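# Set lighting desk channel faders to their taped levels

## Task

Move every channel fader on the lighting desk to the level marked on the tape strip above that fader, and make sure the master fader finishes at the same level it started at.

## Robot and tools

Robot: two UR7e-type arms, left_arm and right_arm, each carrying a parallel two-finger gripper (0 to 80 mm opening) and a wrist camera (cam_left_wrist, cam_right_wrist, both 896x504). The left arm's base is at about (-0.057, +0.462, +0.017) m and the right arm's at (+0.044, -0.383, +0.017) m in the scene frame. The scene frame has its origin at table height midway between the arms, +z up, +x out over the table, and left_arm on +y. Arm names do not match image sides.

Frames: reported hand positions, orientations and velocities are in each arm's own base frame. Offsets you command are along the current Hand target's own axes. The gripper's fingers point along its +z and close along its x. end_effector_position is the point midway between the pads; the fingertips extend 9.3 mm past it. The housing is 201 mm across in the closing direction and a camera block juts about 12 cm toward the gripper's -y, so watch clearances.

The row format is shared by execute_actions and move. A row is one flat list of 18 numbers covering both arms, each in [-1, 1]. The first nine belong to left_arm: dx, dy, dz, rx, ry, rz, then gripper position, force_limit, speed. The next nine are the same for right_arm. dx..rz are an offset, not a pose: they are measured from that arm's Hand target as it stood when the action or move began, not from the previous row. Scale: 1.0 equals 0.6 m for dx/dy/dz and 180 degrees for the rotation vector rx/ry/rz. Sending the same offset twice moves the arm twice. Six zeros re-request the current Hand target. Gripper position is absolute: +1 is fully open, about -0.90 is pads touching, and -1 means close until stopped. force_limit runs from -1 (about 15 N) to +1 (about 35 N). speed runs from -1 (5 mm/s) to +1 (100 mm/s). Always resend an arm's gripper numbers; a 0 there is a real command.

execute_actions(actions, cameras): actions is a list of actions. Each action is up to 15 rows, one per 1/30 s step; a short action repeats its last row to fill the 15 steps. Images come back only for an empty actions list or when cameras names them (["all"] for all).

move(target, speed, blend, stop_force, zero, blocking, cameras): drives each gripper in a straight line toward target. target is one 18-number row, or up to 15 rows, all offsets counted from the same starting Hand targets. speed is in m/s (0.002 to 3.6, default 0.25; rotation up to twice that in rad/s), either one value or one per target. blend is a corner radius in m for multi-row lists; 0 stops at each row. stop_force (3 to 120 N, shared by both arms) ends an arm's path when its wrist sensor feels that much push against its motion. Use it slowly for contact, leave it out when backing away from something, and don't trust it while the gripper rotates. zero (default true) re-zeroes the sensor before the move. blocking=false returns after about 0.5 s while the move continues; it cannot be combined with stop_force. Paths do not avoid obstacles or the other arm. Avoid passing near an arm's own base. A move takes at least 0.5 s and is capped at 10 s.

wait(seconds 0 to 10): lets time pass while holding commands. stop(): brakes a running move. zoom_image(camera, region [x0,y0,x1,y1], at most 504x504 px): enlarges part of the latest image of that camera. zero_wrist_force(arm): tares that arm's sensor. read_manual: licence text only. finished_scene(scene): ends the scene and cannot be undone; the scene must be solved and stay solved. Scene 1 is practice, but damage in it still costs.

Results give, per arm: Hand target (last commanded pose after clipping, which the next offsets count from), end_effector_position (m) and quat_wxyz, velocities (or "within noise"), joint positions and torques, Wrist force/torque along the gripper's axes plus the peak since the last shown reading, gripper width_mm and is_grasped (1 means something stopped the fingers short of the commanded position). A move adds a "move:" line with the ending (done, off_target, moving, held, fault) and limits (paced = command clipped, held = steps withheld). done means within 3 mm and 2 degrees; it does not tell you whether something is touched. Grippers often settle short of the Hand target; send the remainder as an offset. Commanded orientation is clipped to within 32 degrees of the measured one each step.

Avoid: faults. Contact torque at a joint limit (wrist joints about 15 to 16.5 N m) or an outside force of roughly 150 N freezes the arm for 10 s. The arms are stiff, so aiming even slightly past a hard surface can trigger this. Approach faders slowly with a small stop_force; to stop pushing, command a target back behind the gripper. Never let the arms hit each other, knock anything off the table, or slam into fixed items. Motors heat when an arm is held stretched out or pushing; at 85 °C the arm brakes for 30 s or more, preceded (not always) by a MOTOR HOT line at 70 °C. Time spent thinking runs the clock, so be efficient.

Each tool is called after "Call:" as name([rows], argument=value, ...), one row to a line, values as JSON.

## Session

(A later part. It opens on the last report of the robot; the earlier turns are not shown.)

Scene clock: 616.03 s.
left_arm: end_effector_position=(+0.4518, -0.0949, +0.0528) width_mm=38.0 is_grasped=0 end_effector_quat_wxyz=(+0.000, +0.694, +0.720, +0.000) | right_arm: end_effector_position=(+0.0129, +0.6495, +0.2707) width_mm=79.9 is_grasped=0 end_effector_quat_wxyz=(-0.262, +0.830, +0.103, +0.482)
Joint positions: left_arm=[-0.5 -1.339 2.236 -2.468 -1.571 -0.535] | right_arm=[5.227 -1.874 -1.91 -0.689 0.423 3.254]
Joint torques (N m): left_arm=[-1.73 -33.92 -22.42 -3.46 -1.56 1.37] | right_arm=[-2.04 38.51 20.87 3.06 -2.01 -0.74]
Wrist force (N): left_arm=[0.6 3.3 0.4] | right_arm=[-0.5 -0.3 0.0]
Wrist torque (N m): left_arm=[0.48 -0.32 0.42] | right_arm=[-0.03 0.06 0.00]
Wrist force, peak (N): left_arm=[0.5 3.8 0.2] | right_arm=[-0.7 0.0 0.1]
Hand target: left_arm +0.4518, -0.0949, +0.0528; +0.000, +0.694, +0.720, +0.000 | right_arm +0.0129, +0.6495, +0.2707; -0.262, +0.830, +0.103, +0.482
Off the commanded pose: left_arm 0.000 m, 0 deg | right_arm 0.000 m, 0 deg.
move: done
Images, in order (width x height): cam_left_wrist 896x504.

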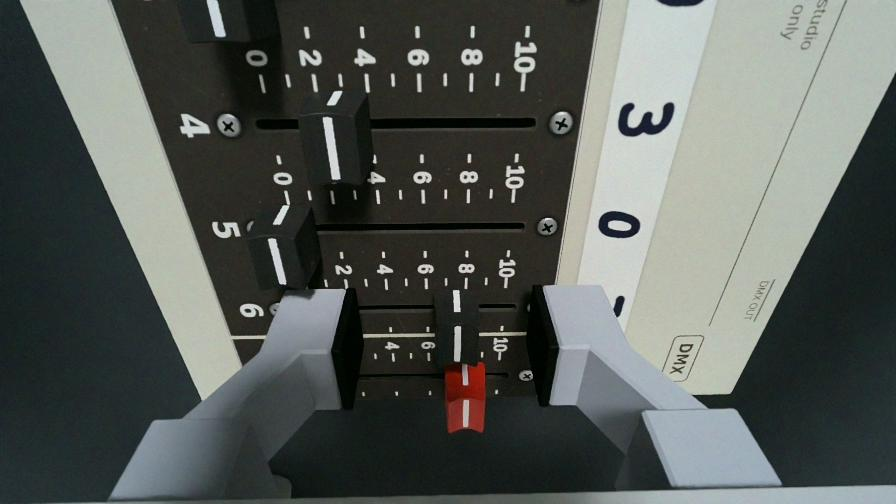

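Call:
move(target=[0.0004, 0, 0, 0, 0, 0, -1.0, -1.0, 0.5, 0, 0, 0, 0, 0, 0, 0.996, 1.0, 1.0], speed=0.05, cameras=["cam_left_wrist"])

Call:
zoom_image(camera="cam_left_wrist", region=[400, 240, 500, 400])

Scene clock: 667.90 s.
left_arm: end_effector_position=(+0.4518, -0.0946, +0.0528) width_mm=9.5 is_grasped=1 end_effector_quat_wxyz=(+0.000, +0.694, +0.720, +0.000) | right_arm: end_effector_position=(+0.0129, +0.6495, +0.2707) width_mm=79.9 is_grasped=0 end_effector_quat_wxyz=(-0.262, +0.830, +0.103, +0.482)
Joint positions: left_arm=[-0.499 -1.339 2.236 -2.468 -1.572 -0.535] | right_arm=[5.227 -1.874 -1.91 -0.689 0.423 3.254]
Joint torques (N m): left_arm=[10.73 -34.45 -5.07 -4.2 -1.6 1.38] | right_arm=[-0.68 38.05 19.51 2.92 -1.98 -0.95]
Wrist force (N): left_arm=[-0.8 3.6 0.6] | right_arm=[-0.4 -0.1 0.0]
Wrist torque (N m): left_arm=[0.50 -0.30 0.43] | right_arm=[-0.01 0.04 0.01]
Wrist force, peak (N): left_arm=[-0.8 3.6 0.6] | right_arm=[-0.8 -0.2 0.3]
Hand target: left_arm +0.4518, -0.0946, +0.0528; +0.000, +0.694, +0.720, +0.000 | right_arm +0.0129, +0.6495, +0.2707; -0.262, +0.830, +0.103, +0.482
Off the commanded pose: left_arm 0.000 m, 0 deg | right_arm 0.000 m, 0 deg.
move: done
Images, in order (width x height): cam_left_wrist 896x504.

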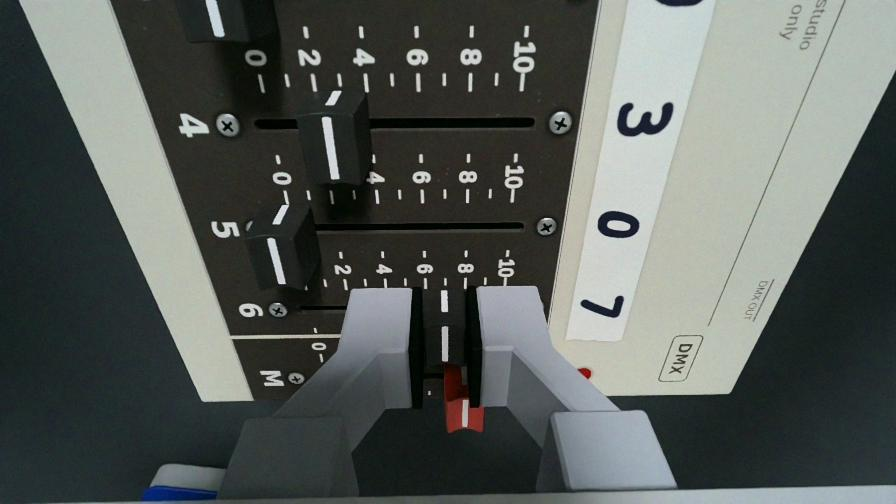

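Scaled by 3.150 from the camera's 896x504 image, which has a finer 1280x720 frame.

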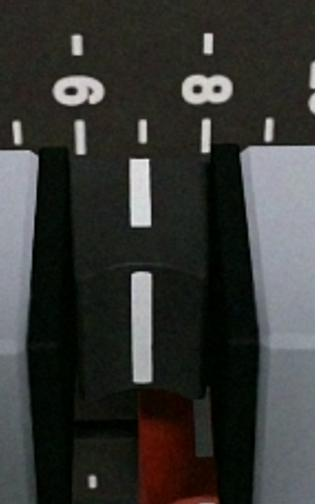

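Call:
move([
  [0, 0, 0, 0, 0, 0, 0.998, -1.0, 1.0, 0, 0, 0, 0, 0, 0, 0.996, 1.0, 1.0],
  [-0.0145, -0.11, 0, 0, 0, 0, 0.998, -1.0, 1.0, 0, 0, 0, 0, 0, 0, 0.996, 1.0, 1.0],
], speed=0.2, cameras=["cam_left_wrist"])

Call:
zoom_image(camera="cam_left_wrist", region=[300, 200, 600, 400])

Scene clock: 679.27 s.
left_arm: end_effector_position=(+0.3863, -0.1057, +0.0529) width_mm=79.9 is_grasped=0 end_effector_quat_wxyz=(+0.000, +0.694, +0.720, +0.000) | right_arm: end_effector_position=(+0.0129, +0.6495, +0.2707) width_mm=79.9 is_grasped=0 end_effector_quat_wxyz=(-0.262, +0.830, +0.103, +0.482)
Joint positions: left_arm=[-0.606 -1.465 2.399 -2.505 -1.572 -0.642] | right_arm=[5.227 -1.874 -1.91 -0.689 0.423 3.254]
Joint torques (N m): left_arm=[-5.85 -26.85 -8.25 -0.44 2.06 -1.42] | right_arm=[-0.97 37.35 20.86 3.13 -2.14 -1]
Wrist force (N): left_arm=[0.5 3.4 0.4] | right_arm=[-0.5 -0.1 0.0]
Wrist torque (N m): left_arm=[0.49 -0.31 0.52] | right_arm=[-0.02 0.05 0.01]
Wrist force, peak (N): left_arm=[1.0 5.7 0.1] | right_arm=[-0.9 0.0 0.0]
Hand target: left_arm +0.3862, -0.1057, +0.0528; +0.000, +0.694, +0.720, +0.000 | right_arm +0.0129, +0.6495, +0.2707; -0.262, +0.830, +0.103, +0.482
Off the commanded pose: left_arm 0.000 m, 0 deg | right_arm 0.000 m, 0 deg.
move: done
Images, in order (width x height): cam_left_wrist 896x504.

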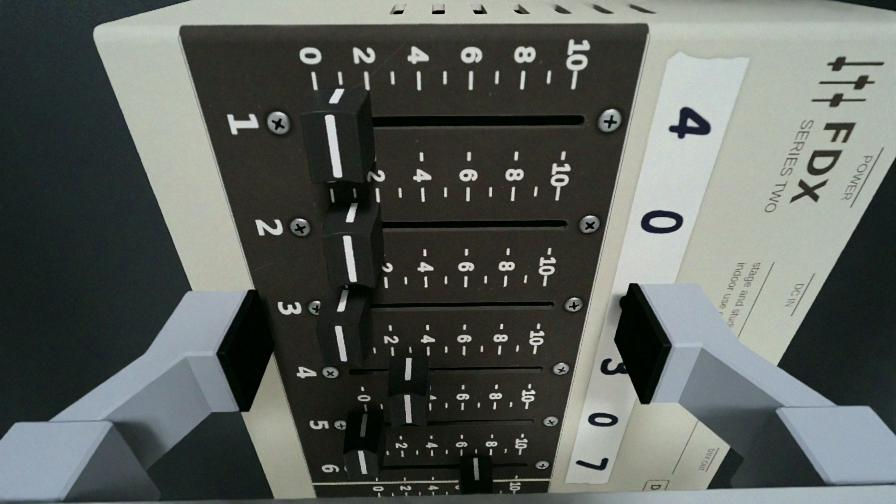

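Scaled by 1.680 from the camera's 896x504 image, which has a finer 1280x720 frame.

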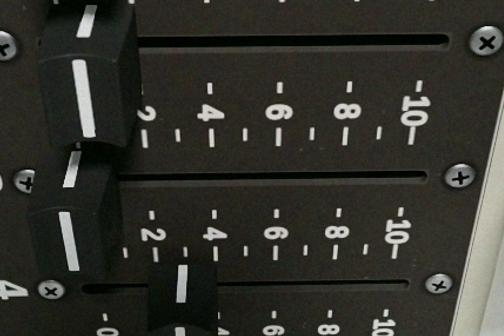

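Call:
move([
  [0, 0, 0, 0, 0, 0, -1.0, -1.0, 0.5, 0, 0, 0, 0, 0, 0, 0.996, 1.0, 1.0],
  [0.02995, 0, 0, 0, 0, 0, -1.0, -1.0, 0.5, 0, 0, 0, 0, 0, 0, 0.996, 1.0, 1.0],
], speed=0.1, cameras=["cam_left_wrist"])

Call:
zoom_image(camera="cam_left_wrist", region=[400, 240, 500, 400])

Scene clock: 700.50 s.
left_arm: end_effector_position=(+0.3854, -0.0876, +0.0528) width_mm=9.3 is_grasped=1 end_effector_quat_wxyz=(+0.000, +0.694, +0.720, +0.000) | right_arm: end_effector_position=(+0.0129, +0.6495, +0.2707) width_mm=79.9 is_grasped=0 end_effector_quat_wxyz=(-0.262, +0.830, +0.103, +0.482)
Joint positions: left_arm=[-0.567 -1.476 2.413 -2.508 -1.572 -0.603] | right_arm=[5.227 -1.874 -1.91 -0.689 0.423 3.254]
Joint torques (N m): left_arm=[-12.26 -11.49 -22.66 -3.17 0.68 -1.68] | right_arm=[-2.05 37.57 20.27 2.97 -1.94 -1.24]
Wrist force (N): left_arm=[1.0 4.6 0.5] | right_arm=[-0.6 0.1 0.3]
Wrist torque (N m): left_arm=[0.52 -0.32 0.45] | right_arm=[0.01 0.07 0.00]
Wrist force, peak (N): left_arm=[-1.6 8.1 0.6] | right_arm=[-0.7 -0.4 -0.2]
Hand target: left_arm +0.3855, -0.0877, +0.0528; +0.000, +0.694, +0.720, +0.000 | right_arm +0.0129, +0.6495, +0.2707; -0.262, +0.830, +0.103, +0.482
Off the commanded pose: left_arm 0.000 m, 0 deg | right_arm 0.000 m, 0 deg.
move: done
Images, in order (width x height): cam_left_wrist 896x504.

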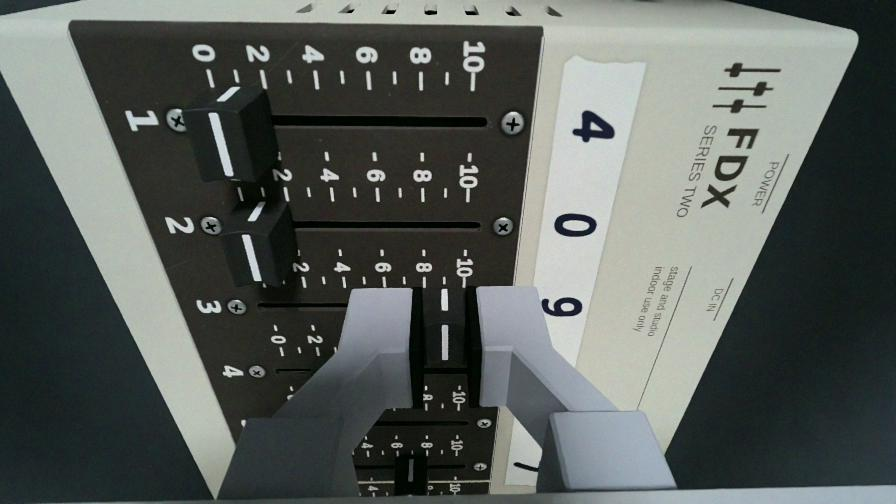

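Scaled by 3.150 from the camera's 896x504 image, which has a finer 1280x720 frame.

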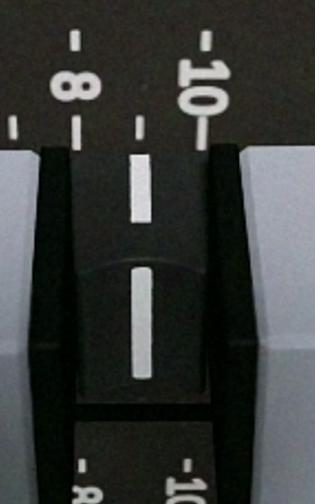

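Call:
move([
  [0,0,0,0,0,0,0.998,-1,1,0,0,0,0,0,0,0.996,1.0,1.0],
  [-0.0297,0,0,0,0,0,0.998,-1,1,0,0,0,0,0,0,0.996,1.0,1.0],
  [-0.0297,-0.0367,0,0,0,0,-1,-1,0.5,0,0,0,0,0,0,0.996,1.0,1.0],
  [-0.06675,-0.0367,0,0,0,0,0.998,-1,1,0,0,0,0,0,0,0.996,1.0,1.0],
  [-0.0371,-0.0367,0,0,0,0,0.998,-1,1,0,0,0,0,0,0,0.996,1.0,1.0],
  [-0.0371,-0.0734,0,0,0,0,-1,-1,0.5,0,0,0,0,0,0,0.996,1.0,1.0],
], speed=0.15, cameras=["cam_left_wrist"])

Scene clock: 752.47 s.
left_arm: end_effector_position=(+0.3423, -0.1116, +0.0529) width_mm=9.3 is_grasped=1 end_effector_quat_wxyz=(+0.000, +0.694, +0.720, +0.000) | right_arm: end_effector_position=(+0.0129, +0.6495, +0.2707) width_mm=79.9 is_grasped=0 end_effector_quat_wxyz=(-0.262, +0.830, +0.103, +0.482)
Joint positions: left_arm=[-0.694 -1.559 2.504 -2.516 -1.572 -0.729] | right_arm=[5.227 -1.874 -1.91 -0.689 0.423 3.254]
Joint torques (N m): left_arm=[-10.89 -22.88 -5.21 -3.71 1.98 -1.71] | right_arm=[-2.14 37.42 19.65 3.11 -1.79 -1.11]
Wrist force (N): left_arm=[0.3 4.0 0.9] | right_arm=[-0.7 0.0 0.0]
Wrist torque (N m): left_arm=[0.49 -0.31 0.54] | right_arm=[-0.01 0.08 0.01]
Wrist force, peak (N): left_arm=[0.5 5.6 0.1] | right_arm=[-0.8 -0.5 0.2]
Hand target: left_arm +0.3423, -0.1116, +0.0529; +0.000, +0.694, +0.720, +0.000 | right_arm +0.0129, +0.6495, +0.2707; -0.262, +0.830, +0.103, +0.482
Off the commanded pose: left_arm 0.000 m, 0 deg | right_arm 0.000 m, 0 deg.
move: done
Images, in order (width x height): cam_left_wrist 896x504.

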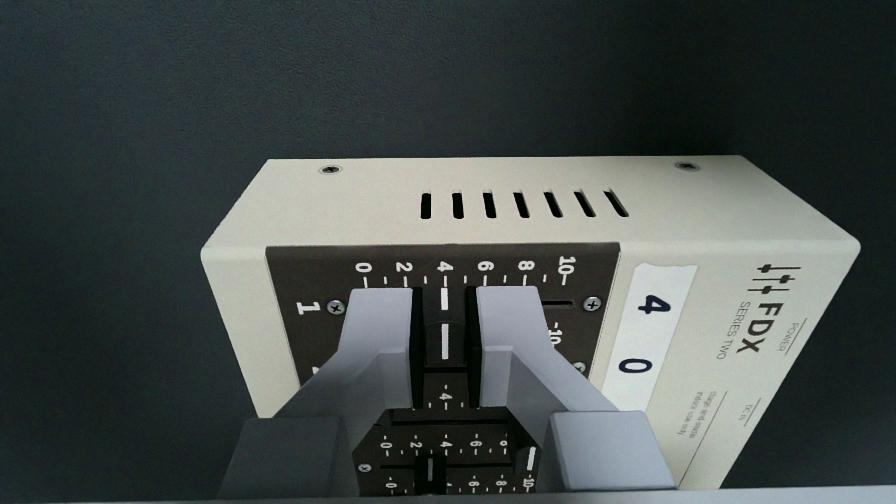

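Call:
move([
  [0,0,0,0,0,0,0.998,-1,1,0,0,0,0,0,0,0.996,1.0,1.0],
  [0.00742,0,-0.15,0,0,0,0.998,-1,1,0,0,0,0,0,0,0.996,1.0,1.0],
], speed=0.2, cameras=["cam_left_wrist"])

Scene clock: 765.97 s.
left_arm: end_effector_position=(+0.3422, -0.1070, +0.1428) width_mm=79.9 is_grasped=0 end_effector_quat_wxyz=(+0.000, +0.694, +0.720, +0.000) end_effector_velocity=(-0.001, +0.000, +0.000) end_effector_angular_velocity=(+0.003, +0.003, +0.000) | right_arm: end_effector_position=(+0.0129, +0.6495, +0.2707) width_mm=79.9 is_grasped=0 end_effector_quat_wxyz=(-0.262, +0.830, +0.103, +0.482)
Joint positions: left_arm=[-0.684 -1.792 2.38 -2.159 -1.572 -0.719] | right_arm=[5.227 -1.874 -1.91 -0.689 0.423 3.254]
Joint velocities: left_arm=[-0.001 -0.001 -0.001 0.006 0.001 -0.001] | right_arm=[within noise]
Joint torques (N m): left_arm=[-12.35 -17.83 -27.75 -0.03 -0.79 -1.64] | right_arm=[-1.8 39.21 21.07 3.2 -1.92 -1.27]
Wrist force (N): left_arm=[0.2 3.4 0.4] | right_arm=[-0.5 -0.1 -0.1]
Wrist torque (N m): left_arm=[0.51 -0.27 0.54] | right_arm=[-0.01 0.06 0.00]
Wrist force, peak (N): left_arm=[0.1 3.4 3.2] | right_arm=[-0.7 -0.4 0.0]
Hand target: left_arm +0.3422, -0.1070, +0.1429; +0.000, +0.694, +0.720, +0.000 | right_arm +0.0129, +0.6495, +0.2707; -0.262, +0.830, +0.103, +0.482
Off the commanded pose: left_arm 0.000 m, 0 deg | right_arm 0.000 m, 0 deg.
move: done
Images, in order (width x height): cam_left_wrist 896x504.

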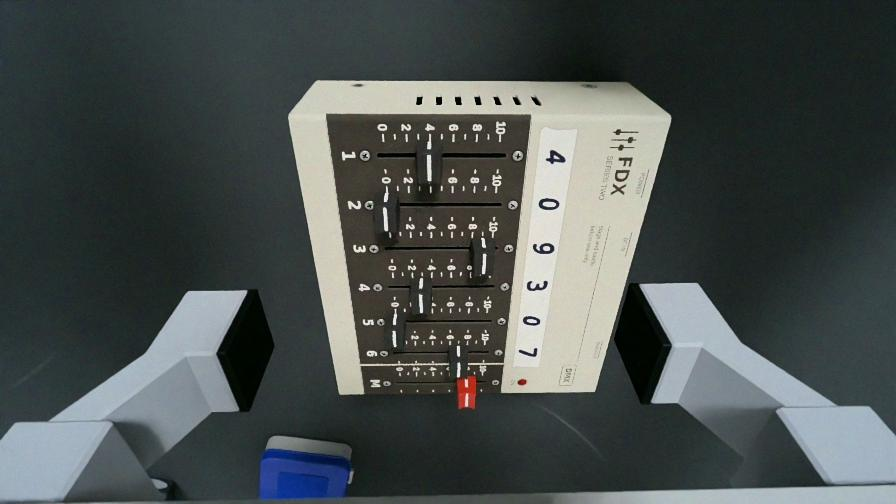

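Call:
zoom_image(camera="cam_left_wrist", region=[320, 100, 560, 235])

Call:
zoom_image(camera="cam_left_wrist", region=[320, 235, 560, 410])

Scaled by 2.100 from the camera's 896x504 image, which has a finer 1280x720 frame.

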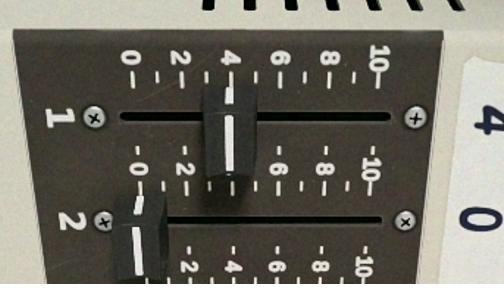

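Scaled by 2.100 from the camera's 896x504 image, which has a finer 1280x720 frame.

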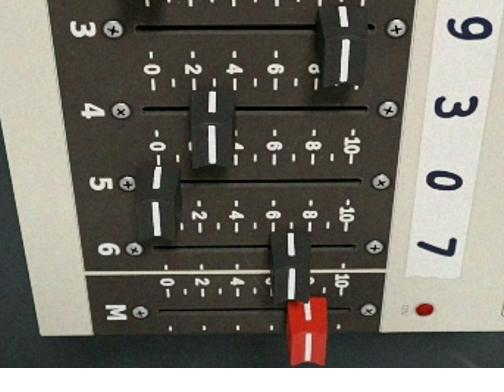

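Call:
wait(seconds=0.1, cameras=["cam_right_wrist"])

Scene clock: 822.83 s.
left_arm: end_effector_position=(+0.3422, -0.1070, +0.1429) width_mm=79.9 is_grasped=0 end_effector_quat_wxyz=(+0.000, +0.694, +0.720, +0.000) | right_arm: end_effector_position=(+0.0129, +0.6495, +0.2707) width_mm=79.9 is_grasped=0 end_effector_quat_wxyz=(-0.262, +0.830, +0.103, +0.482)
Joint positions: left_arm=[-0.684 -1.792 2.38 -2.159 -1.572 -0.719] | right_arm=[5.227 -1.874 -1.91 -0.689 0.423 3.254]
Joint torques (N m): left_arm=[-11.63 -18.44 -31.09 -0.38 -0.66 -1.52] | right_arm=[-1.8 37.13 20.72 3.33 -2.01 -1.34]
Wrist force (N): left_arm=[0.2 3.3 0.3] | right_arm=[-0.6 -0.3 -0.1]
Wrist torque (N m): left_arm=[0.49 -0.26 0.54] | right_arm=[-0.04 0.07 0.00]
Wrist force, peak (N): left_arm=[0.5 3.7 0.3] | right_arm=[-0.9 -0.1 0.2]
Hand target: left_arm +0.3422, -0.1070, +0.1429; +0.000, +0.694, +0.720, +0.000 | right_arm +0.0129, +0.6495, +0.2707; -0.262, +0.830, +0.103, +0.482
Tool commands: left_gripper/position=+0.998 left_gripper/force_limit=-1.0 left_gripper/speed=+1.0 right_gripper/position=+0.996 right_gripper/force_limit=+1.0 right_gripper/speed=+1.0
Off the commanded pose: left_arm 0.000 m, 0 deg | right_arm 0.000 m, 0 deg.
wait: 0.10 s; at rest from the start
Images, in order (width x height): cam_right_wrist 896x504.

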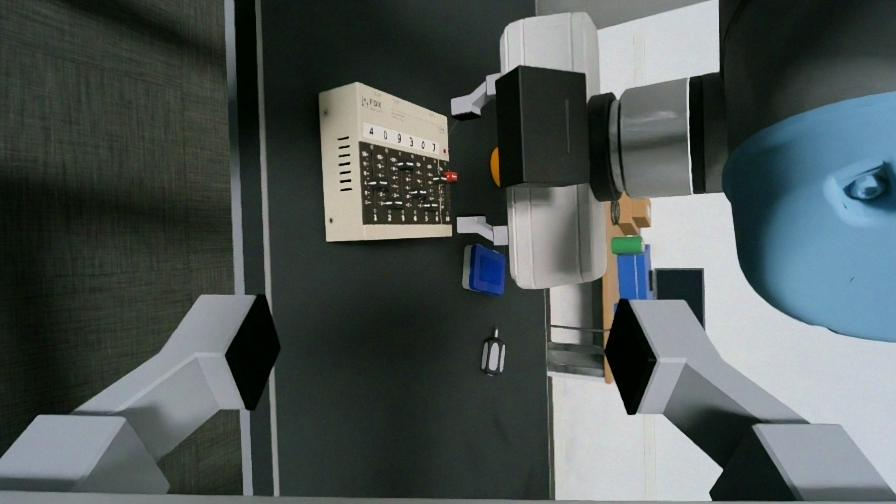

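Call:
zoom_image(camera="cam_right_wrist", region=[200, 270, 300, 430])

Call:
zoom_image(camera="cam_right_wrist", region=[590, 270, 690, 430])

Call:
zoom_image(camera="cam_right_wrist", region=[300, 60, 480, 260])

Scaled by 3.150 from the camera's 896x504 image, which has a finer 1280x720 frame.

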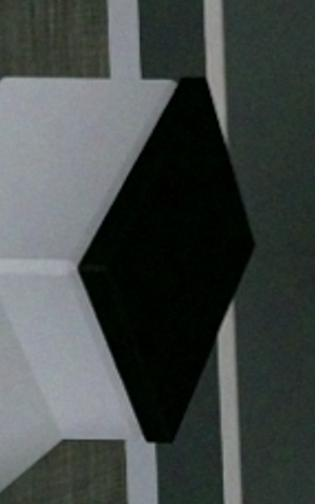

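Scaled by 3.150 from the camera's 896x504 image, which has a finer 1280x720 frame.

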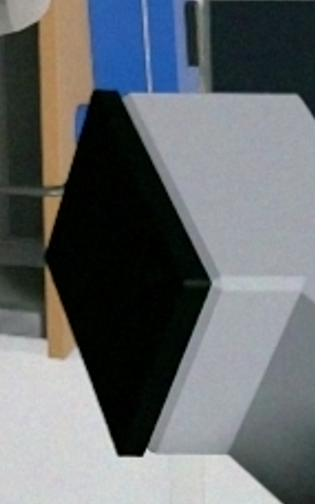

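Scaled by 2.520 from the camera's 896x504 image, which has a finer 1280x720 frame.

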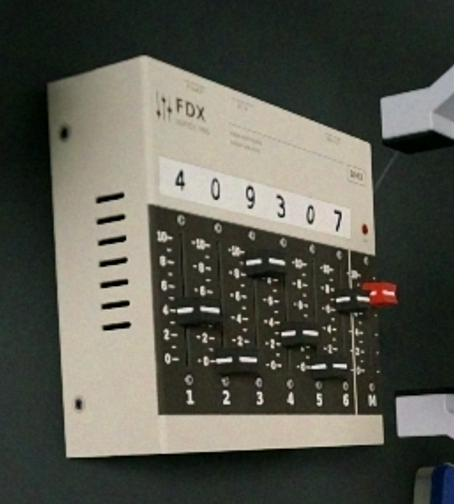

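Call:
execute_actions(actions=[], cameras=[])

Scene clock: 925.60 s.
left_arm: end_effector_position=(+0.3422, -0.1070, +0.1429) width_mm=79.9 is_grasped=0 end_effector_quat_wxyz=(+0.000, +0.694, +0.720, +0.000) | right_arm: end_effector_position=(+0.0129, +0.6495, +0.2707) width_mm=79.9 is_grasped=0 end_effector_quat_wxyz=(-0.262, +0.830, +0.103, +0.482)
Joint positions: left_arm=[-0.684 -1.792 2.38 -2.159 -1.572 -0.719] | right_arm=[5.227 -1.874 -1.91 -0.689 0.423 3.254]
Joint velocities: within noise
Joint torques (N m): left_arm=[-11.9 -18.09 -30.91 -0.53 -0.65 -1.21] | right_arm=[-1.62 37.6 21.05 3.13 -2.05 -1]
Wrist force (N): left_arm=[0.3 3.5 0.1] | right_arm=[-0.5 -0.1 0.0]
Wrist torque (N m): left_arm=[0.52 -0.27 0.54] | right_arm=[-0.02 0.06 0.00]
Wrist force, peak (N): left_arm=[0.2 3.7 0.4] | right_arm=[-0.9 -0.2 0.0]
Hand target: left_arm +0.3422, -0.1070, +0.1429; +0.000, +0.694, +0.720, +0.000 | right_arm +0.0129, +0.6495, +0.2707; -0.262, +0.830, +0.103, +0.482
Tool commands: left_gripper/position=+0.998 left_gripper/force_limit=-1.0 left_gripper/speed=+1.0 right_gripper/position=+0.996 right_gripper/force_limit=+1.0 right_gripper/speed=+1.0
Off the commanded pose: left_arm 0.000 m, 0 deg | right_arm 0.000 m, 0 deg.
No camera images: "cameras" was empty.

Call:
move([
  [0,0,0.15,0,0,0,1,-1,1,0,0,0,0,0,0,0.996,1,1],
  [0.00742,0,0.15,0,0,0,-1,-1,0.7,0,0,0,0,0,0,0.996,1,1],
  [0.00742,0,0.15,0,0,0,1,-1,1,0,0,0,0,0,0,0.996,1,1],
  [-0.01483,0.0367,0.15,0,0,0,-1,-1,0.7,0,0,0,0,0,0,0.996,1,1],
  [-0.01483,0.0367,0.15,0,0,0,1,-1,1,0,0,0,0,0,0,0.996,1,1],
  [0,0.0733,0.15,0,0,0,-1,-1,0.7,0,0,0,0,0,0,0.996,1,1],
  [0,0.0733,0.15,0,0,0,1,-1,1,0,0,0,0,0,0,0.996,1,1],
], speed=0.2, blocking=false)

Scene clock: 1041.17 s.
left_arm: end_effector_position=(+0.3408, -0.1063, +0.0643) width_mm=80.0 is_grasped=0 end_effector_quat_wxyz=(-0.001, +0.694, +0.720, +0.000) end_effector_velocity=(+0.000, +0.000, -0.189) end_effector_angular_velocity=(+0.002, +0.003, +0.000) | right_arm: end_effector_position=(+0.0129, +0.6495, +0.2707) width_mm=79.9 is_grasped=0 end_effector_quat_wxyz=(-0.262, +0.830, +0.103, +0.482)
Joint positions: left_arm=[-0.685 -1.602 2.497 -2.464 -1.571 -0.72] | right_arm=[5.227 -1.874 -1.91 -0.689 0.423 3.254]
Joint velocities: left_arm=[-0.001 0.578 0.223 -0.797 0 0] | right_arm=[within noise]
Joint torques (N m): left_arm=[-9.81 -6.06 -8.66 -5.56 2.06 -1.64] | right_arm=[-1.42 38.48 20.08 3.24 -2.11 -1.04]
Wrist force (N): left_arm=[0.4 3.6 1.1] | right_arm=[-0.4 -0.2 -0.1]
Wrist torque (N m): left_arm=[0.48 -0.31 0.52] | right_arm=[-0.02 0.04 0.00]
Wrist force, peak (N): left_arm=[0.3 4.0 -2.2] | right_arm=[-1.0 -0.2 0.0]
Hand target: left_arm +0.3421, -0.1071, +0.0542; +0.000, +0.694, +0.720, +0.000 | right_arm +0.0129, +0.6495, +0.2707; -0.262, +0.830, +0.103, +0.482
Tool commands: left_gripper/position=+1.0 left_gripper/force_limit=-1.0 left_gripper/speed=+1.0 right_gripper/position=+0.996 right_gripper/force_limit=+1.0 right_gripper/speed=+1.0
Off the commanded pose: left_arm 0.047 m, 0 deg | right_arm 0.000 m, 0 deg.
move: running; path passed 0 of 7 targets; target 2's new numbers were not sent; target 3's new numbers were not sent; target 4's new numbers were not sent; target 5's new numbers were not sent; target 6's new numbers were not sent; target 7's new numbers were not sent

Call:
wait(seconds=10)

Call:
move([
  [0.01483,0.0367,0,0,0,0,-1,-1,0.7,0,0,0,0,0,0,0.996,1,1],
  [0.01483,0.0367,0,0,0,0,1,-1,1,0,0,0,0,0,0,0.996,1,1],
  [-0.01854,0.0733,0,0,0,0,-1,-1,0.7,0,0,0,0,0,0,0.996,1,1],
  [-0.01854,0.0733,0,0,0,0,1,-1,1,0,0,0,0,0,0,0.996,1,1],
  [-0.00742,0.11,0,0,0,0,-1,-1,0.7,0,0,0,0,0,0,0.996,1,1],
  [-0.00742,0.11,0,0,0,0,1,-1,1,0,0,0,0,0,0,0.996,1,1],
], speed=0.3, cameras=["cam_left_wrist"])

Scene clock: 1049.23 s.
left_arm: end_effector_position=(+0.3861, -0.1055, +0.0528) width_mm=80.0 is_grasped=0 end_effector_quat_wxyz=(+0.000, +0.694, +0.720, +0.000) | right_arm: end_effector_position=(+0.0129, +0.6495, +0.2707) width_mm=79.9 is_grasped=0 end_effector_quat_wxyz=(-0.262, +0.830, +0.103, +0.482)
Joint positions: left_arm=[-0.606 -1.465 2.4 -2.506 -1.572 -0.642] | right_arm=[5.227 -1.874 -1.91 -0.689 0.423 3.254]
Joint torques (N m): left_arm=[-10.68 -27.26 -10.1 -4 -1.6 1.42] | right_arm=[-1.46 37.88 20.45 2.99 -2.1 -1.02]
Wrist force (N): left_arm=[0.4 3.4 0.2] | right_arm=[-0.1 -0.2 0.1]
Wrist torque (N m): left_arm=[0.49 -0.31 0.41] | right_arm=[-0.02 0.01 0.00]
Wrist force, peak (N): left_arm=[0.5 3.5 3.1] | right_arm=[-1.0 -0.2 0.0]
Hand target: left_arm +0.3861, -0.1055, +0.0528; +0.000, +0.694, +0.720, +0.000 | right_arm +0.0129, +0.6495, +0.2707; -0.262, +0.830, +0.103, +0.482
Tool commands: left_gripper/position=+1.0 left_gripper/force_limit=-1.0 left_gripper/speed=+1.0 right_gripper/position=+0.996 right_gripper/force_limit=+1.0 right_gripper/speed=+1.0
Off the commanded pose: left_arm 0.000 m, 0 deg | right_arm 0.000 m, 0 deg.
earlier move: done
wait: 3.33 of 10 s (the move ended)

Scene clock: 1056.60 s.
left_arm: end_effector_position=(+0.4522, -0.1076, +0.0528) width_mm=80.0 is_grasped=0 end_effector_quat_wxyz=(+0.000, +0.694, +0.720, +0.000) | right_arm: end_effector_position=(+0.0129, +0.6495, +0.2707) width_mm=79.9 is_grasped=0 end_effector_quat_wxyz=(-0.262, +0.830, +0.103, +0.482)
Joint positions: left_arm=[-0.524 -1.333 2.227 -2.465 -1.572 -0.56] | right_arm=[5.227 -1.874 -1.91 -0.689 0.423 3.254]
Joint torques (N m): left_arm=[-10.52 -34.63 -11.52 -4.14 0.62 -1.81] | right_arm=[-1.52 39.03 21.22 3.21 -2.22 -1.04]
Wrist force (N): left_arm=[0.6 3.7 0.5] | right_arm=[-0.4 -0.4 0.1]
Wrist torque (N m): left_arm=[0.51 -0.32 0.42] | right_arm=[-0.05 0.04 0.00]
Wrist force, peak (N): left_arm=[-0.1 5.9 0.7] | right_arm=[-0.9 -0.2 -0.1]
Hand target: left_arm +0.4522, -0.1076, +0.0528; +0.000, +0.694, +0.720, +0.000 | right_arm +0.0129, +0.6495, +0.2707; -0.262, +0.830, +0.103, +0.482
Off the commanded pose: left_arm 0.000 m, 0 deg | right_arm 0.000 m, 0 deg.
move: done
Images, in order (width x height): cam_left_wrist 896x504.

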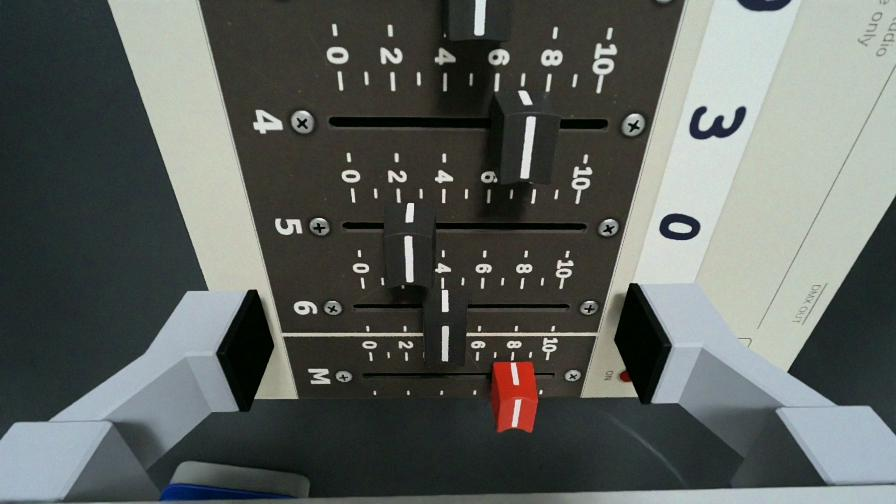

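Call:
move([
  [0,0,-0.1667,0,0,0,1,-1,1,0,0,0,0,0,0,0.996,1,1],
  [0.828,-0.391,-0.495,0,0,0,1,-1,1,0,0,0,0,0,0,0.996,1,1],
], speed=0.25, blend=[0.03,0], cameras=["cam_right_wrist"])

Scene clock: 1092.40 s.
left_arm: end_effector_position=(+0.2002, +0.3805, +0.3496) width_mm=80.0 is_grasped=0 end_effector_quat_wxyz=(+0.000, +0.694, +0.720, +0.000) end_effector_velocity=(-0.001, +0.001, +0.001) end_effector_angular_velocity=(+0.003, -0.002, -0.002) | right_arm: end_effector_position=(+0.0129, +0.6495, +0.2707) width_mm=79.9 is_grasped=0 end_effector_quat_wxyz=(-0.262, +0.830, +0.103, +0.482)
Joint positions: left_arm=[0.771 -1.767 1.8 -1.603 -1.571 0.736] | right_arm=[5.227 -1.874 -1.91 -0.689 0.423 3.254]
Joint velocities: left_arm=[0.003 0 -0.002 -0.001 0.001 0.005] | right_arm=[within noise]
Joint torques (N m): left_arm=[9.32 -9 -32.71 -4.46 0.89 1.29] | right_arm=[-1.06 38.31 21.44 3.35 -2.09 -0.97]
Wrist force (N): left_arm=[-0.1 3.7 0.4] | right_arm=[-0.4 0.1 -0.2]
Wrist torque (N m): left_arm=[0.57 -0.21 0.47] | right_arm=[0.01 0.03 0.00]
Wrist force, peak (N): left_arm=[0.9 3.2 3.5] | right_arm=[-0.9 -0.1 0.3]
Hand target: left_arm +0.2002, +0.3807, +0.3497; +0.000, +0.694, +0.720, +0.000 | right_arm +0.0129, +0.6495, +0.2707; -0.262, +0.830, +0.103, +0.482
Off the commanded pose: left_arm 0.000 m, 0 deg | right_arm 0.000 m, 0 deg.
move: done
Images, in order (width x height): cam_right_wrist 896x504.

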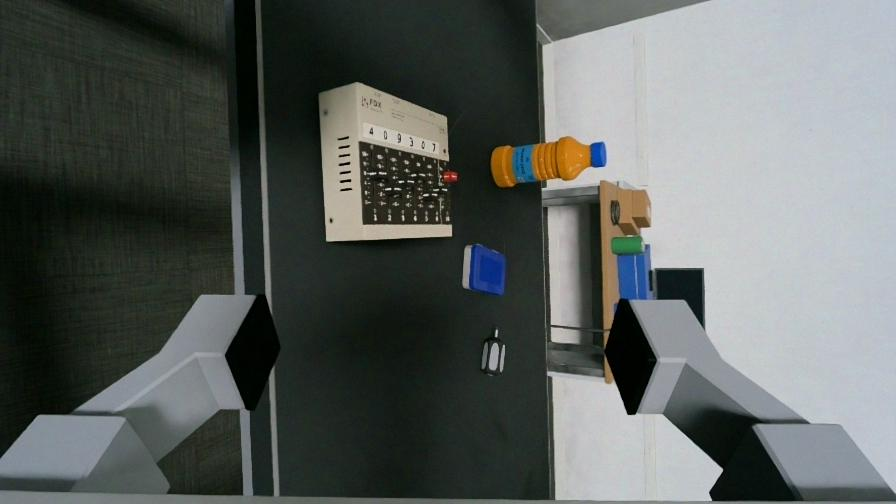

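Call:
move(target=[0,0,0,0,0,0,1,-1,1,0.0015,0.1775,0.4843,0.1036,-0.3796,-0.3587,0.996,1,1], speed=0.3, cameras=["cam_right_wrist"])

Scene clock: 1128.23 s.
left_arm: end_effector_position=(+0.2002, +0.3807, +0.3497) width_mm=80.0 is_grasped=0 end_effector_quat_wxyz=(+0.000, +0.694, +0.720, +0.000) | right_arm: end_effector_position=(+0.2751, +0.7149, +0.1199) width_mm=79.9 is_grasped=0 end_effector_quat_wxyz=(+0.000, +0.722, +0.692, +0.000)
Joint positions: left_arm=[0.772 -1.766 1.799 -1.603 -1.571 0.736] | right_arm=[4.52 -2.314 -1.189 -1.209 1.572 1.42]
Joint torques (N m): left_arm=[9.42 -6.94 -35.84 -1.67 1.55 1.37] | right_arm=[9.35 49.87 32.53 -0.24 -1.96 -1.17]
Wrist force (N): left_arm=[0.0 3.7 0.4] | right_arm=[1.0 -1.6 3.2]
Wrist torque (N m): left_arm=[0.57 -0.22 0.47] | right_arm=[-0.19 -0.26 -0.05]
Wrist force, peak (N): left_arm=[0.0 3.9 0.4] | right_arm=[1.9 -0.5 4.3]
Hand target: left_arm +0.2002, +0.3807, +0.3497; +0.000, +0.694, +0.720, +0.000 | right_arm +0.2750, +0.7149, +0.1198; +0.000, +0.722, +0.692, +0.000
Off the commanded pose: left_arm 0.000 m, 0 deg | right_arm 0.000 m, 0 deg.
move: done
Images, in order (width x height): cam_right_wrist 896x504.

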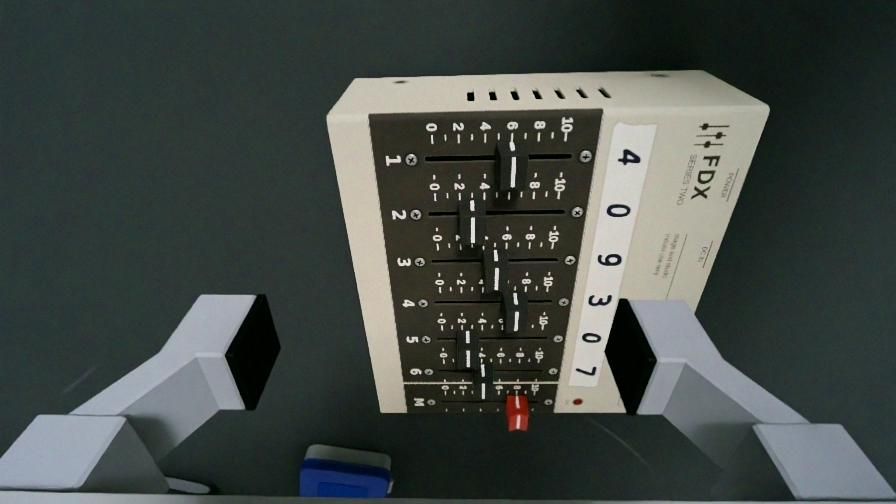

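Call:
zoom_image(camera="cam_right_wrist", region=[400, 100, 620, 220])

Call:
zoom_image(camera="cam_right_wrist", region=[400, 220, 620, 420])

Scaled by 2.291 from the camera's 896x504 image, which has a finer 1280x720 frame.

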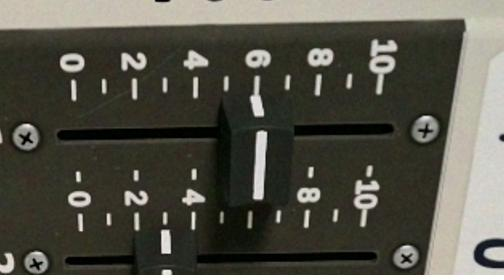

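Scaled by 2.291 from the camera's 896x504 image, which has a finer 1280x720 frame.

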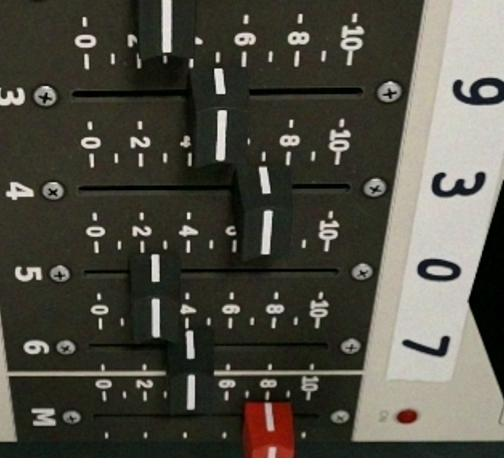

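Call:
move(target=[0,0,0,0,0,0,1,-1,1,0.0318,-0.0233,0.1033,0,0,0,0.996,1,1], speed=0.2, cameras=["cam_right_wrist"])

Scene clock: 1155.57 s.
left_arm: end_effector_position=(+0.2002, +0.3807, +0.3497) width_mm=80.0 is_grasped=0 end_effector_quat_wxyz=(+0.000, +0.694, +0.720, +0.000) | right_arm: end_effector_position=(+0.2617, +0.7347, +0.0581) width_mm=79.9 is_grasped=0 end_effector_quat_wxyz=(+0.000, +0.722, +0.692, +0.000)
Joint positions: left_arm=[0.772 -1.766 1.799 -1.603 -1.571 0.736] | right_arm=[4.542 -2.41 -1.185 -1.117 1.572 1.442]
Joint torques (N m): left_arm=[9.79 -7.14 -35.67 -0.65 1.31 1.15] | right_arm=[-13.11 54.26 12.25 0.7 -1.48 -1.12]
Wrist force (N): left_arm=[0.2 3.7 0.3] | right_arm=[1.3 -1.5 3.6]
Wrist torque (N m): left_arm=[0.57 -0.24 0.47] | right_arm=[-0.16 -0.29 -0.16]
Wrist force, peak (N): left_arm=[0.2 4.0 0.5] | right_arm=[1.8 -2.5 5.5]
Hand target: left_arm +0.2002, +0.3807, +0.3497; +0.000, +0.694, +0.720, +0.000 | right_arm +0.2618, +0.7346, +0.0579; +0.000, +0.722, +0.692, +0.000
Off the commanded pose: left_arm 0.000 m, 0 deg | right_arm 0.000 m, 0 deg.
move: done
Images, in order (width x height): cam_right_wrist 896x504.

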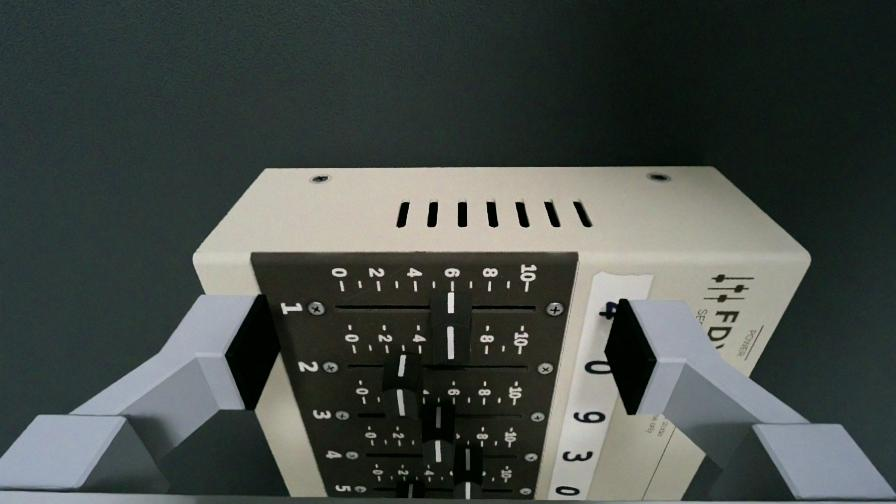

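Call:
move(target=[0,0,0,0,0,0,1,-1,1,0,0,0,0,0,0,-1,-1,0.7], cameras=["cam_right_wrist"])

Call:
zoom_image(camera="cam_right_wrist", region=[390, 240, 490, 380])

Scene clock: 1165.63 s.
left_arm: end_effector_position=(+0.2002, +0.3807, +0.3497) width_mm=80.0 is_grasped=0 end_effector_quat_wxyz=(+0.000, +0.694, +0.720, +0.000) | right_arm: end_effector_position=(+0.2618, +0.7346, +0.0579) width_mm=8.9 is_grasped=0 end_effector_quat_wxyz=(+0.000, +0.722, +0.692, +0.000)
Joint positions: left_arm=[0.772 -1.766 1.799 -1.603 -1.571 0.736] | right_arm=[4.542 -2.41 -1.186 -1.117 1.572 1.442]
Joint torques (N m): left_arm=[10.05 -8.06 -35.41 -0.73 1.06 1.2] | right_arm=[-13.29 51.62 14.33 5.33 -1.84 -0.94]
Wrist force (N): left_arm=[0.1 3.7 0.5] | right_arm=[2.0 -1.3 3.7]
Wrist torque (N m): left_arm=[0.56 -0.24 0.47] | right_arm=[-0.18 -0.25 -0.18]
Wrist force, peak (N): left_arm=[0.2 3.9 0.5] | right_arm=[2.1 -1.3 4.1]
Hand target: left_arm +0.2002, +0.3807, +0.3497; +0.000, +0.694, +0.720, +0.000 | right_arm +0.2618, +0.7346, +0.0579; +0.000, +0.722, +0.692, +0.000
Off the commanded pose: left_arm 0.000 m, 0 deg | right_arm 0.000 m, 0 deg.
move: done
Images, in order (width x height): cam_right_wrist 896x504.

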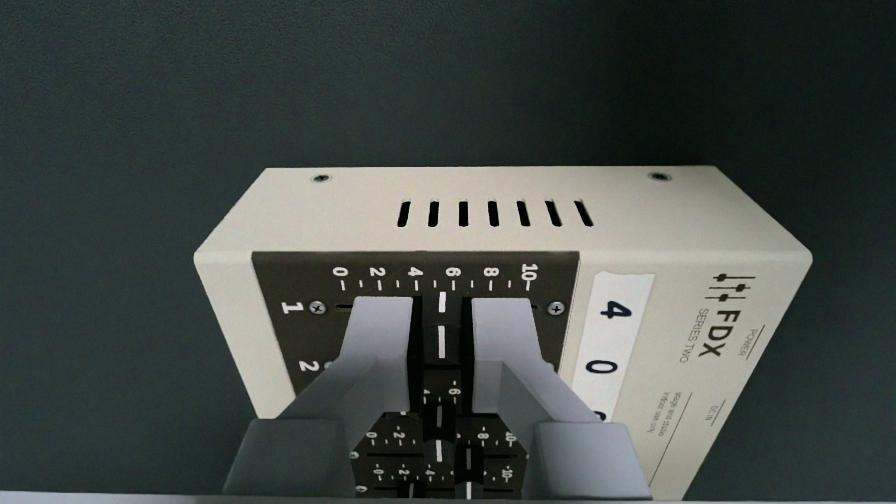

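Scaled by 3.600 from the camera's 896x504 image, which has a finer 1280x720 frame.

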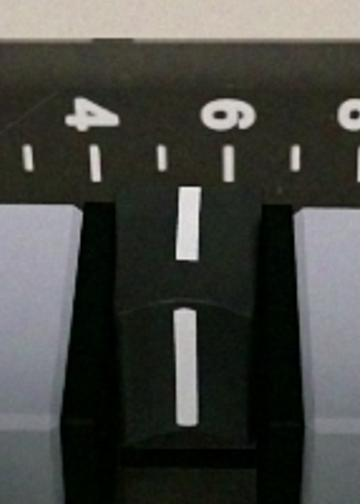

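Call:
move([
  [0,0,0,0,0,0,1,-1,1,-0.0106,0,0,0,0,0,-1,-1,0.7],
  [0,0,0,0,0,0,1,-1,1,-0.0106,0,0,0,0,0,1,-1,1],
  [0,0,0,0,0,0,1,-1,1,-0.0235,0.037,0,0,0,0,-1,-1,0.7],
  [0,0,0,0,0,0,1,-1,1,-0.0398,0.0372,0,0,0,0,1,-1,1],
  [0,0,0,0,0,0,1,-1,1,-0.0213,0.037,0,0,0,0,1,-1,1],
  [0,0,0,0,0,0,1,-1,1,-0.0213,0.02,-0.1,0,0,0,1,-1,1],
], speed=0.12, cameras=["cam_right_wrist"])

Call:
zoom_image(camera="cam_right_wrist", region=[380, 120, 620, 255])

Scene clock: 1194.80 s.
left_arm: end_effector_position=(+0.2002, +0.3807, +0.3497) width_mm=80.0 is_grasped=0 end_effector_quat_wxyz=(+0.000, +0.694, +0.720, +0.000) | right_arm: end_effector_position=(+0.2732, +0.7214, +0.1179) width_mm=80.0 is_grasped=0 end_effector_quat_wxyz=(+0.000, +0.722, +0.692, +0.000)
Joint positions: left_arm=[0.772 -1.766 1.799 -1.603 -1.571 0.736] | right_arm=[4.524 -2.329 -1.167 -1.215 1.572 1.424]
Joint torques (N m): left_arm=[8.82 -9.41 -34.65 -0.61 0.43 1] | right_arm=[-13.04 59.89 14.58 4.12 1.94 -1.08]
Wrist force (N): left_arm=[0.1 3.8 0.3] | right_arm=[1.2 -1.7 3.6]
Wrist torque (N m): left_arm=[0.57 -0.23 0.47] | right_arm=[-0.19 -0.28 -0.04]
Wrist force, peak (N): left_arm=[0.2 4.0 0.3] | right_arm=[4.6 -0.4 6.6]
Hand target: left_arm +0.2002, +0.3807, +0.3497; +0.000, +0.694, +0.720, +0.000 | right_arm +0.2733, +0.7213, +0.1179; +0.000, +0.722, +0.692, +0.000
Off the commanded pose: left_arm 0.000 m, 0 deg | right_arm 0.000 m, 0 deg.
move: done
Images, in order (width x height): cam_right_wrist 896x504.

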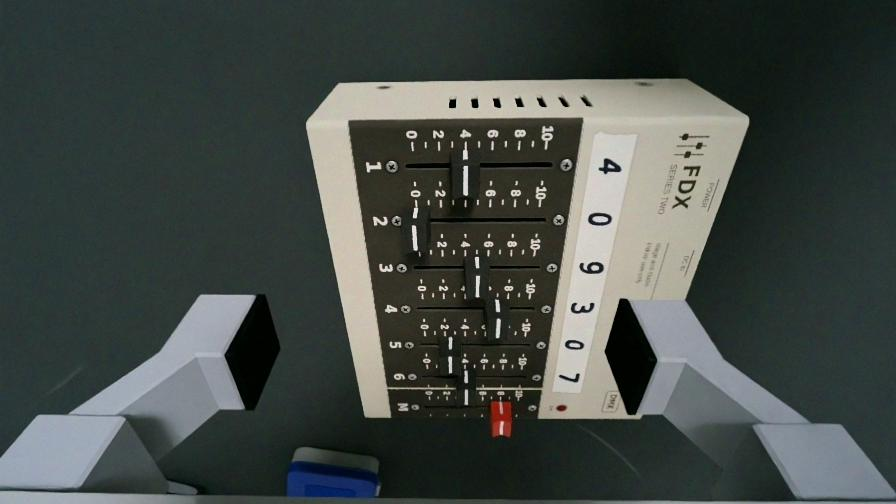

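Scaled by 2.100 from the camera's 896x504 image, which has a finer 1280x720 frame.

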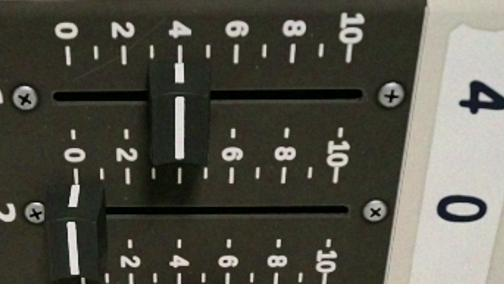

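Call:
move(target=[0,0,0,0,0,0,1,-1,1,-0.138,-0.4283,-0.2547,-0.1036,0.3796,0.3587,0.996,1,1], speed=0.3, cameras=["cam_left_wrist"])

Call:
zoom_image(camera="cam_left_wrist", region=[200, 270, 300, 430])

Call:
zoom_image(camera="cam_left_wrist", region=[590, 270, 690, 430])

Scene clock: 1338.03 s.
left_arm: end_effector_position=(+0.2002, +0.3807, +0.3497) width_mm=80.0 is_grasped=0 end_effector_quat_wxyz=(+0.000, +0.694, +0.720, +0.000) | right_arm: end_effector_position=(+0.0132, +0.6494, +0.2709) width_mm=79.8 is_grasped=0 end_effector_quat_wxyz=(-0.262, +0.830, +0.103, +0.482)
Joint positions: left_arm=[0.772 -1.766 1.799 -1.603 -1.571 0.736] | right_arm=[5.227 -1.873 -1.91 -0.688 0.423 3.253]
Joint torques (N m): left_arm=[9.12 -9.37 -35.02 -0.54 -0.16 0.98] | right_arm=[-5.02 28.02 12.16 -0.17 -4.26 1.53]
Wrist force (N): left_arm=[0.1 3.5 0.4] | right_arm=[-0.4 0.0 -0.1]
Wrist torque (N m): left_arm=[0.53 -0.24 0.47] | right_arm=[0.00 0.04 -0.08]
Wrist force, peak (N): left_arm=[0.1 4.1 0.5] | right_arm=[1.9 -0.4 4.3]
Hand target: left_arm +0.2002, +0.3807, +0.3497; +0.000, +0.694, +0.720, +0.000 | right_arm +0.0132, +0.6494, +0.2708; -0.262, +0.830, +0.103, +0.482
Off the commanded pose: left_arm 0.000 m, 0 deg | right_arm 0.000 m, 0 deg.
move: done
Images, in order (width x height): cam_left_wrist 896x504.

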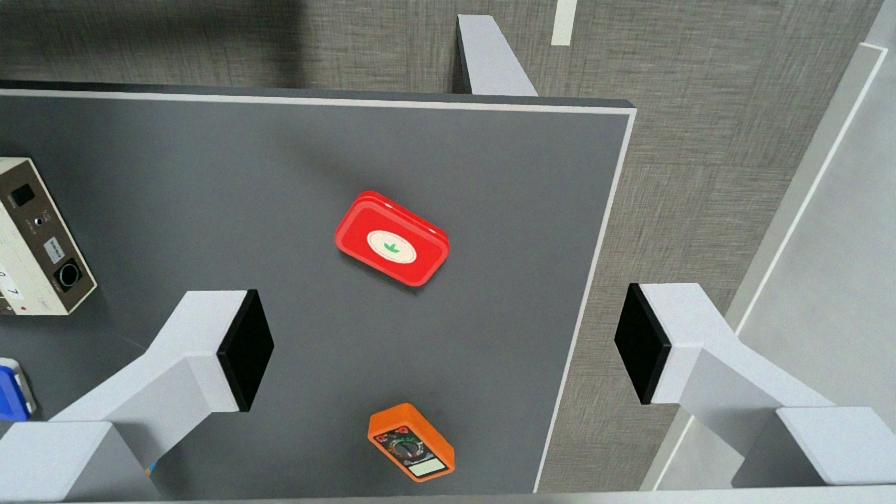

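Scaled by 3.150 from the camera's 896x504 image, which has a finer 1280x720 frame.

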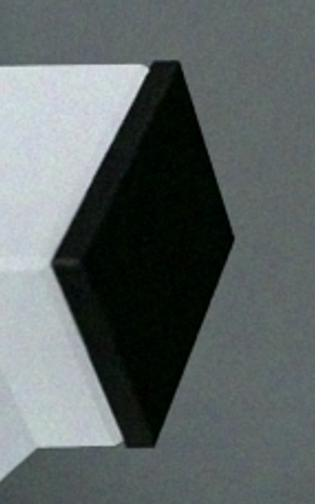

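Scaled by 3.150 from the camera's 896x504 image, which has a finer 1280x720 frame.

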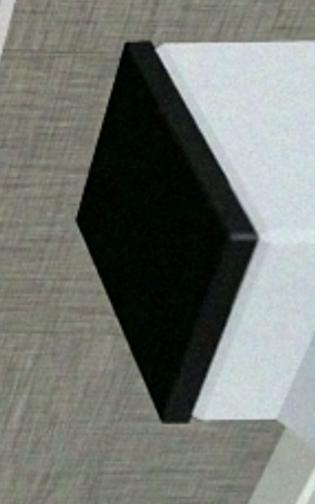

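Call:
move(target=[-0.8,0.19,0.3837,0,0,0,1,-1,1,0,0,0,0,0,0,0.996,1,1], speed=0.4, cameras=["cam_left_wrist"])

Scene clock: 1380.20 s.
left_arm: end_effector_position=(+0.3311, -0.0950, +0.1197) width_mm=80.0 is_grasped=0 end_effector_quat_wxyz=(+0.000, +0.694, +0.720, +0.000) end_effector_velocity=(+0.000, -0.001, -0.001) end_effector_angular_velocity=(-0.001, +0.000, +0.001) | right_arm: end_effector_position=(+0.0132, +0.6494, +0.2708) width_mm=79.8 is_grasped=0 end_effector_quat_wxyz=(-0.262, +0.830, +0.103, +0.482)
Joint positions: left_arm=[-0.676 -1.787 2.449 -2.233 -1.571 -0.712] | right_arm=[5.227 -1.873 -1.91 -0.688 0.423 3.253]
Joint velocities: left_arm=[0 0.004 0 -0.005 -0.001 -0.002] | right_arm=[within noise]
Joint torques (N m): left_arm=[-11.38 -0.9 -10.12 -4.43 -1.73 -1.76] | right_arm=[5.9 29.3 12.7 5.92 -3.56 0.44]
Wrist force (N): left_arm=[0.2 3.7 0.5] | right_arm=[-0.5 0.0 0.0]
Wrist torque (N m): left_arm=[0.53 -0.29 0.54] | right_arm=[0.00 0.05 -0.08]
Wrist force, peak (N): left_arm=[-2.7 4.6 2.1] | right_arm=[-0.9 -0.2 0.1]
Hand target: left_arm +0.3311, -0.0951, +0.1196; +0.000, +0.694, +0.720, +0.000 | right_arm +0.0132, +0.6494, +0.2708; -0.262, +0.830, +0.103, +0.482
Off the commanded pose: left_arm 0.000 m, 0 deg | right_arm 0.000 m, 0 deg.
move: done
Images, in order (width x height): cam_left_wrist 896x504.

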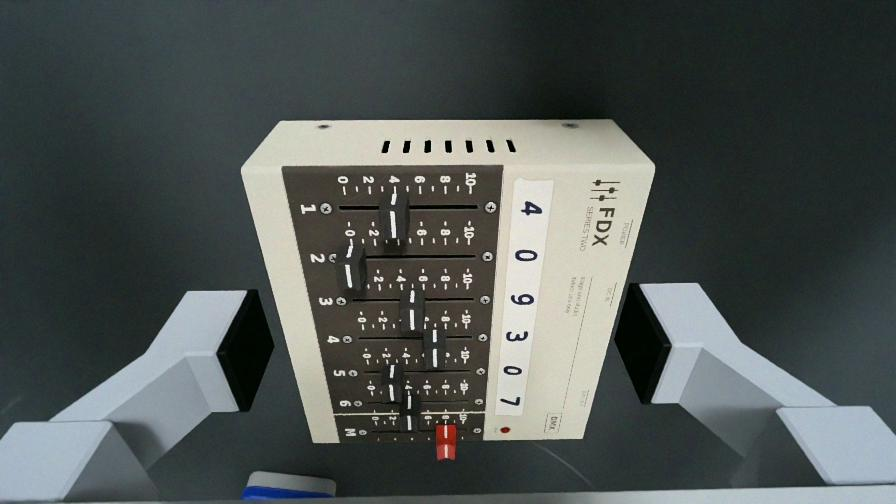

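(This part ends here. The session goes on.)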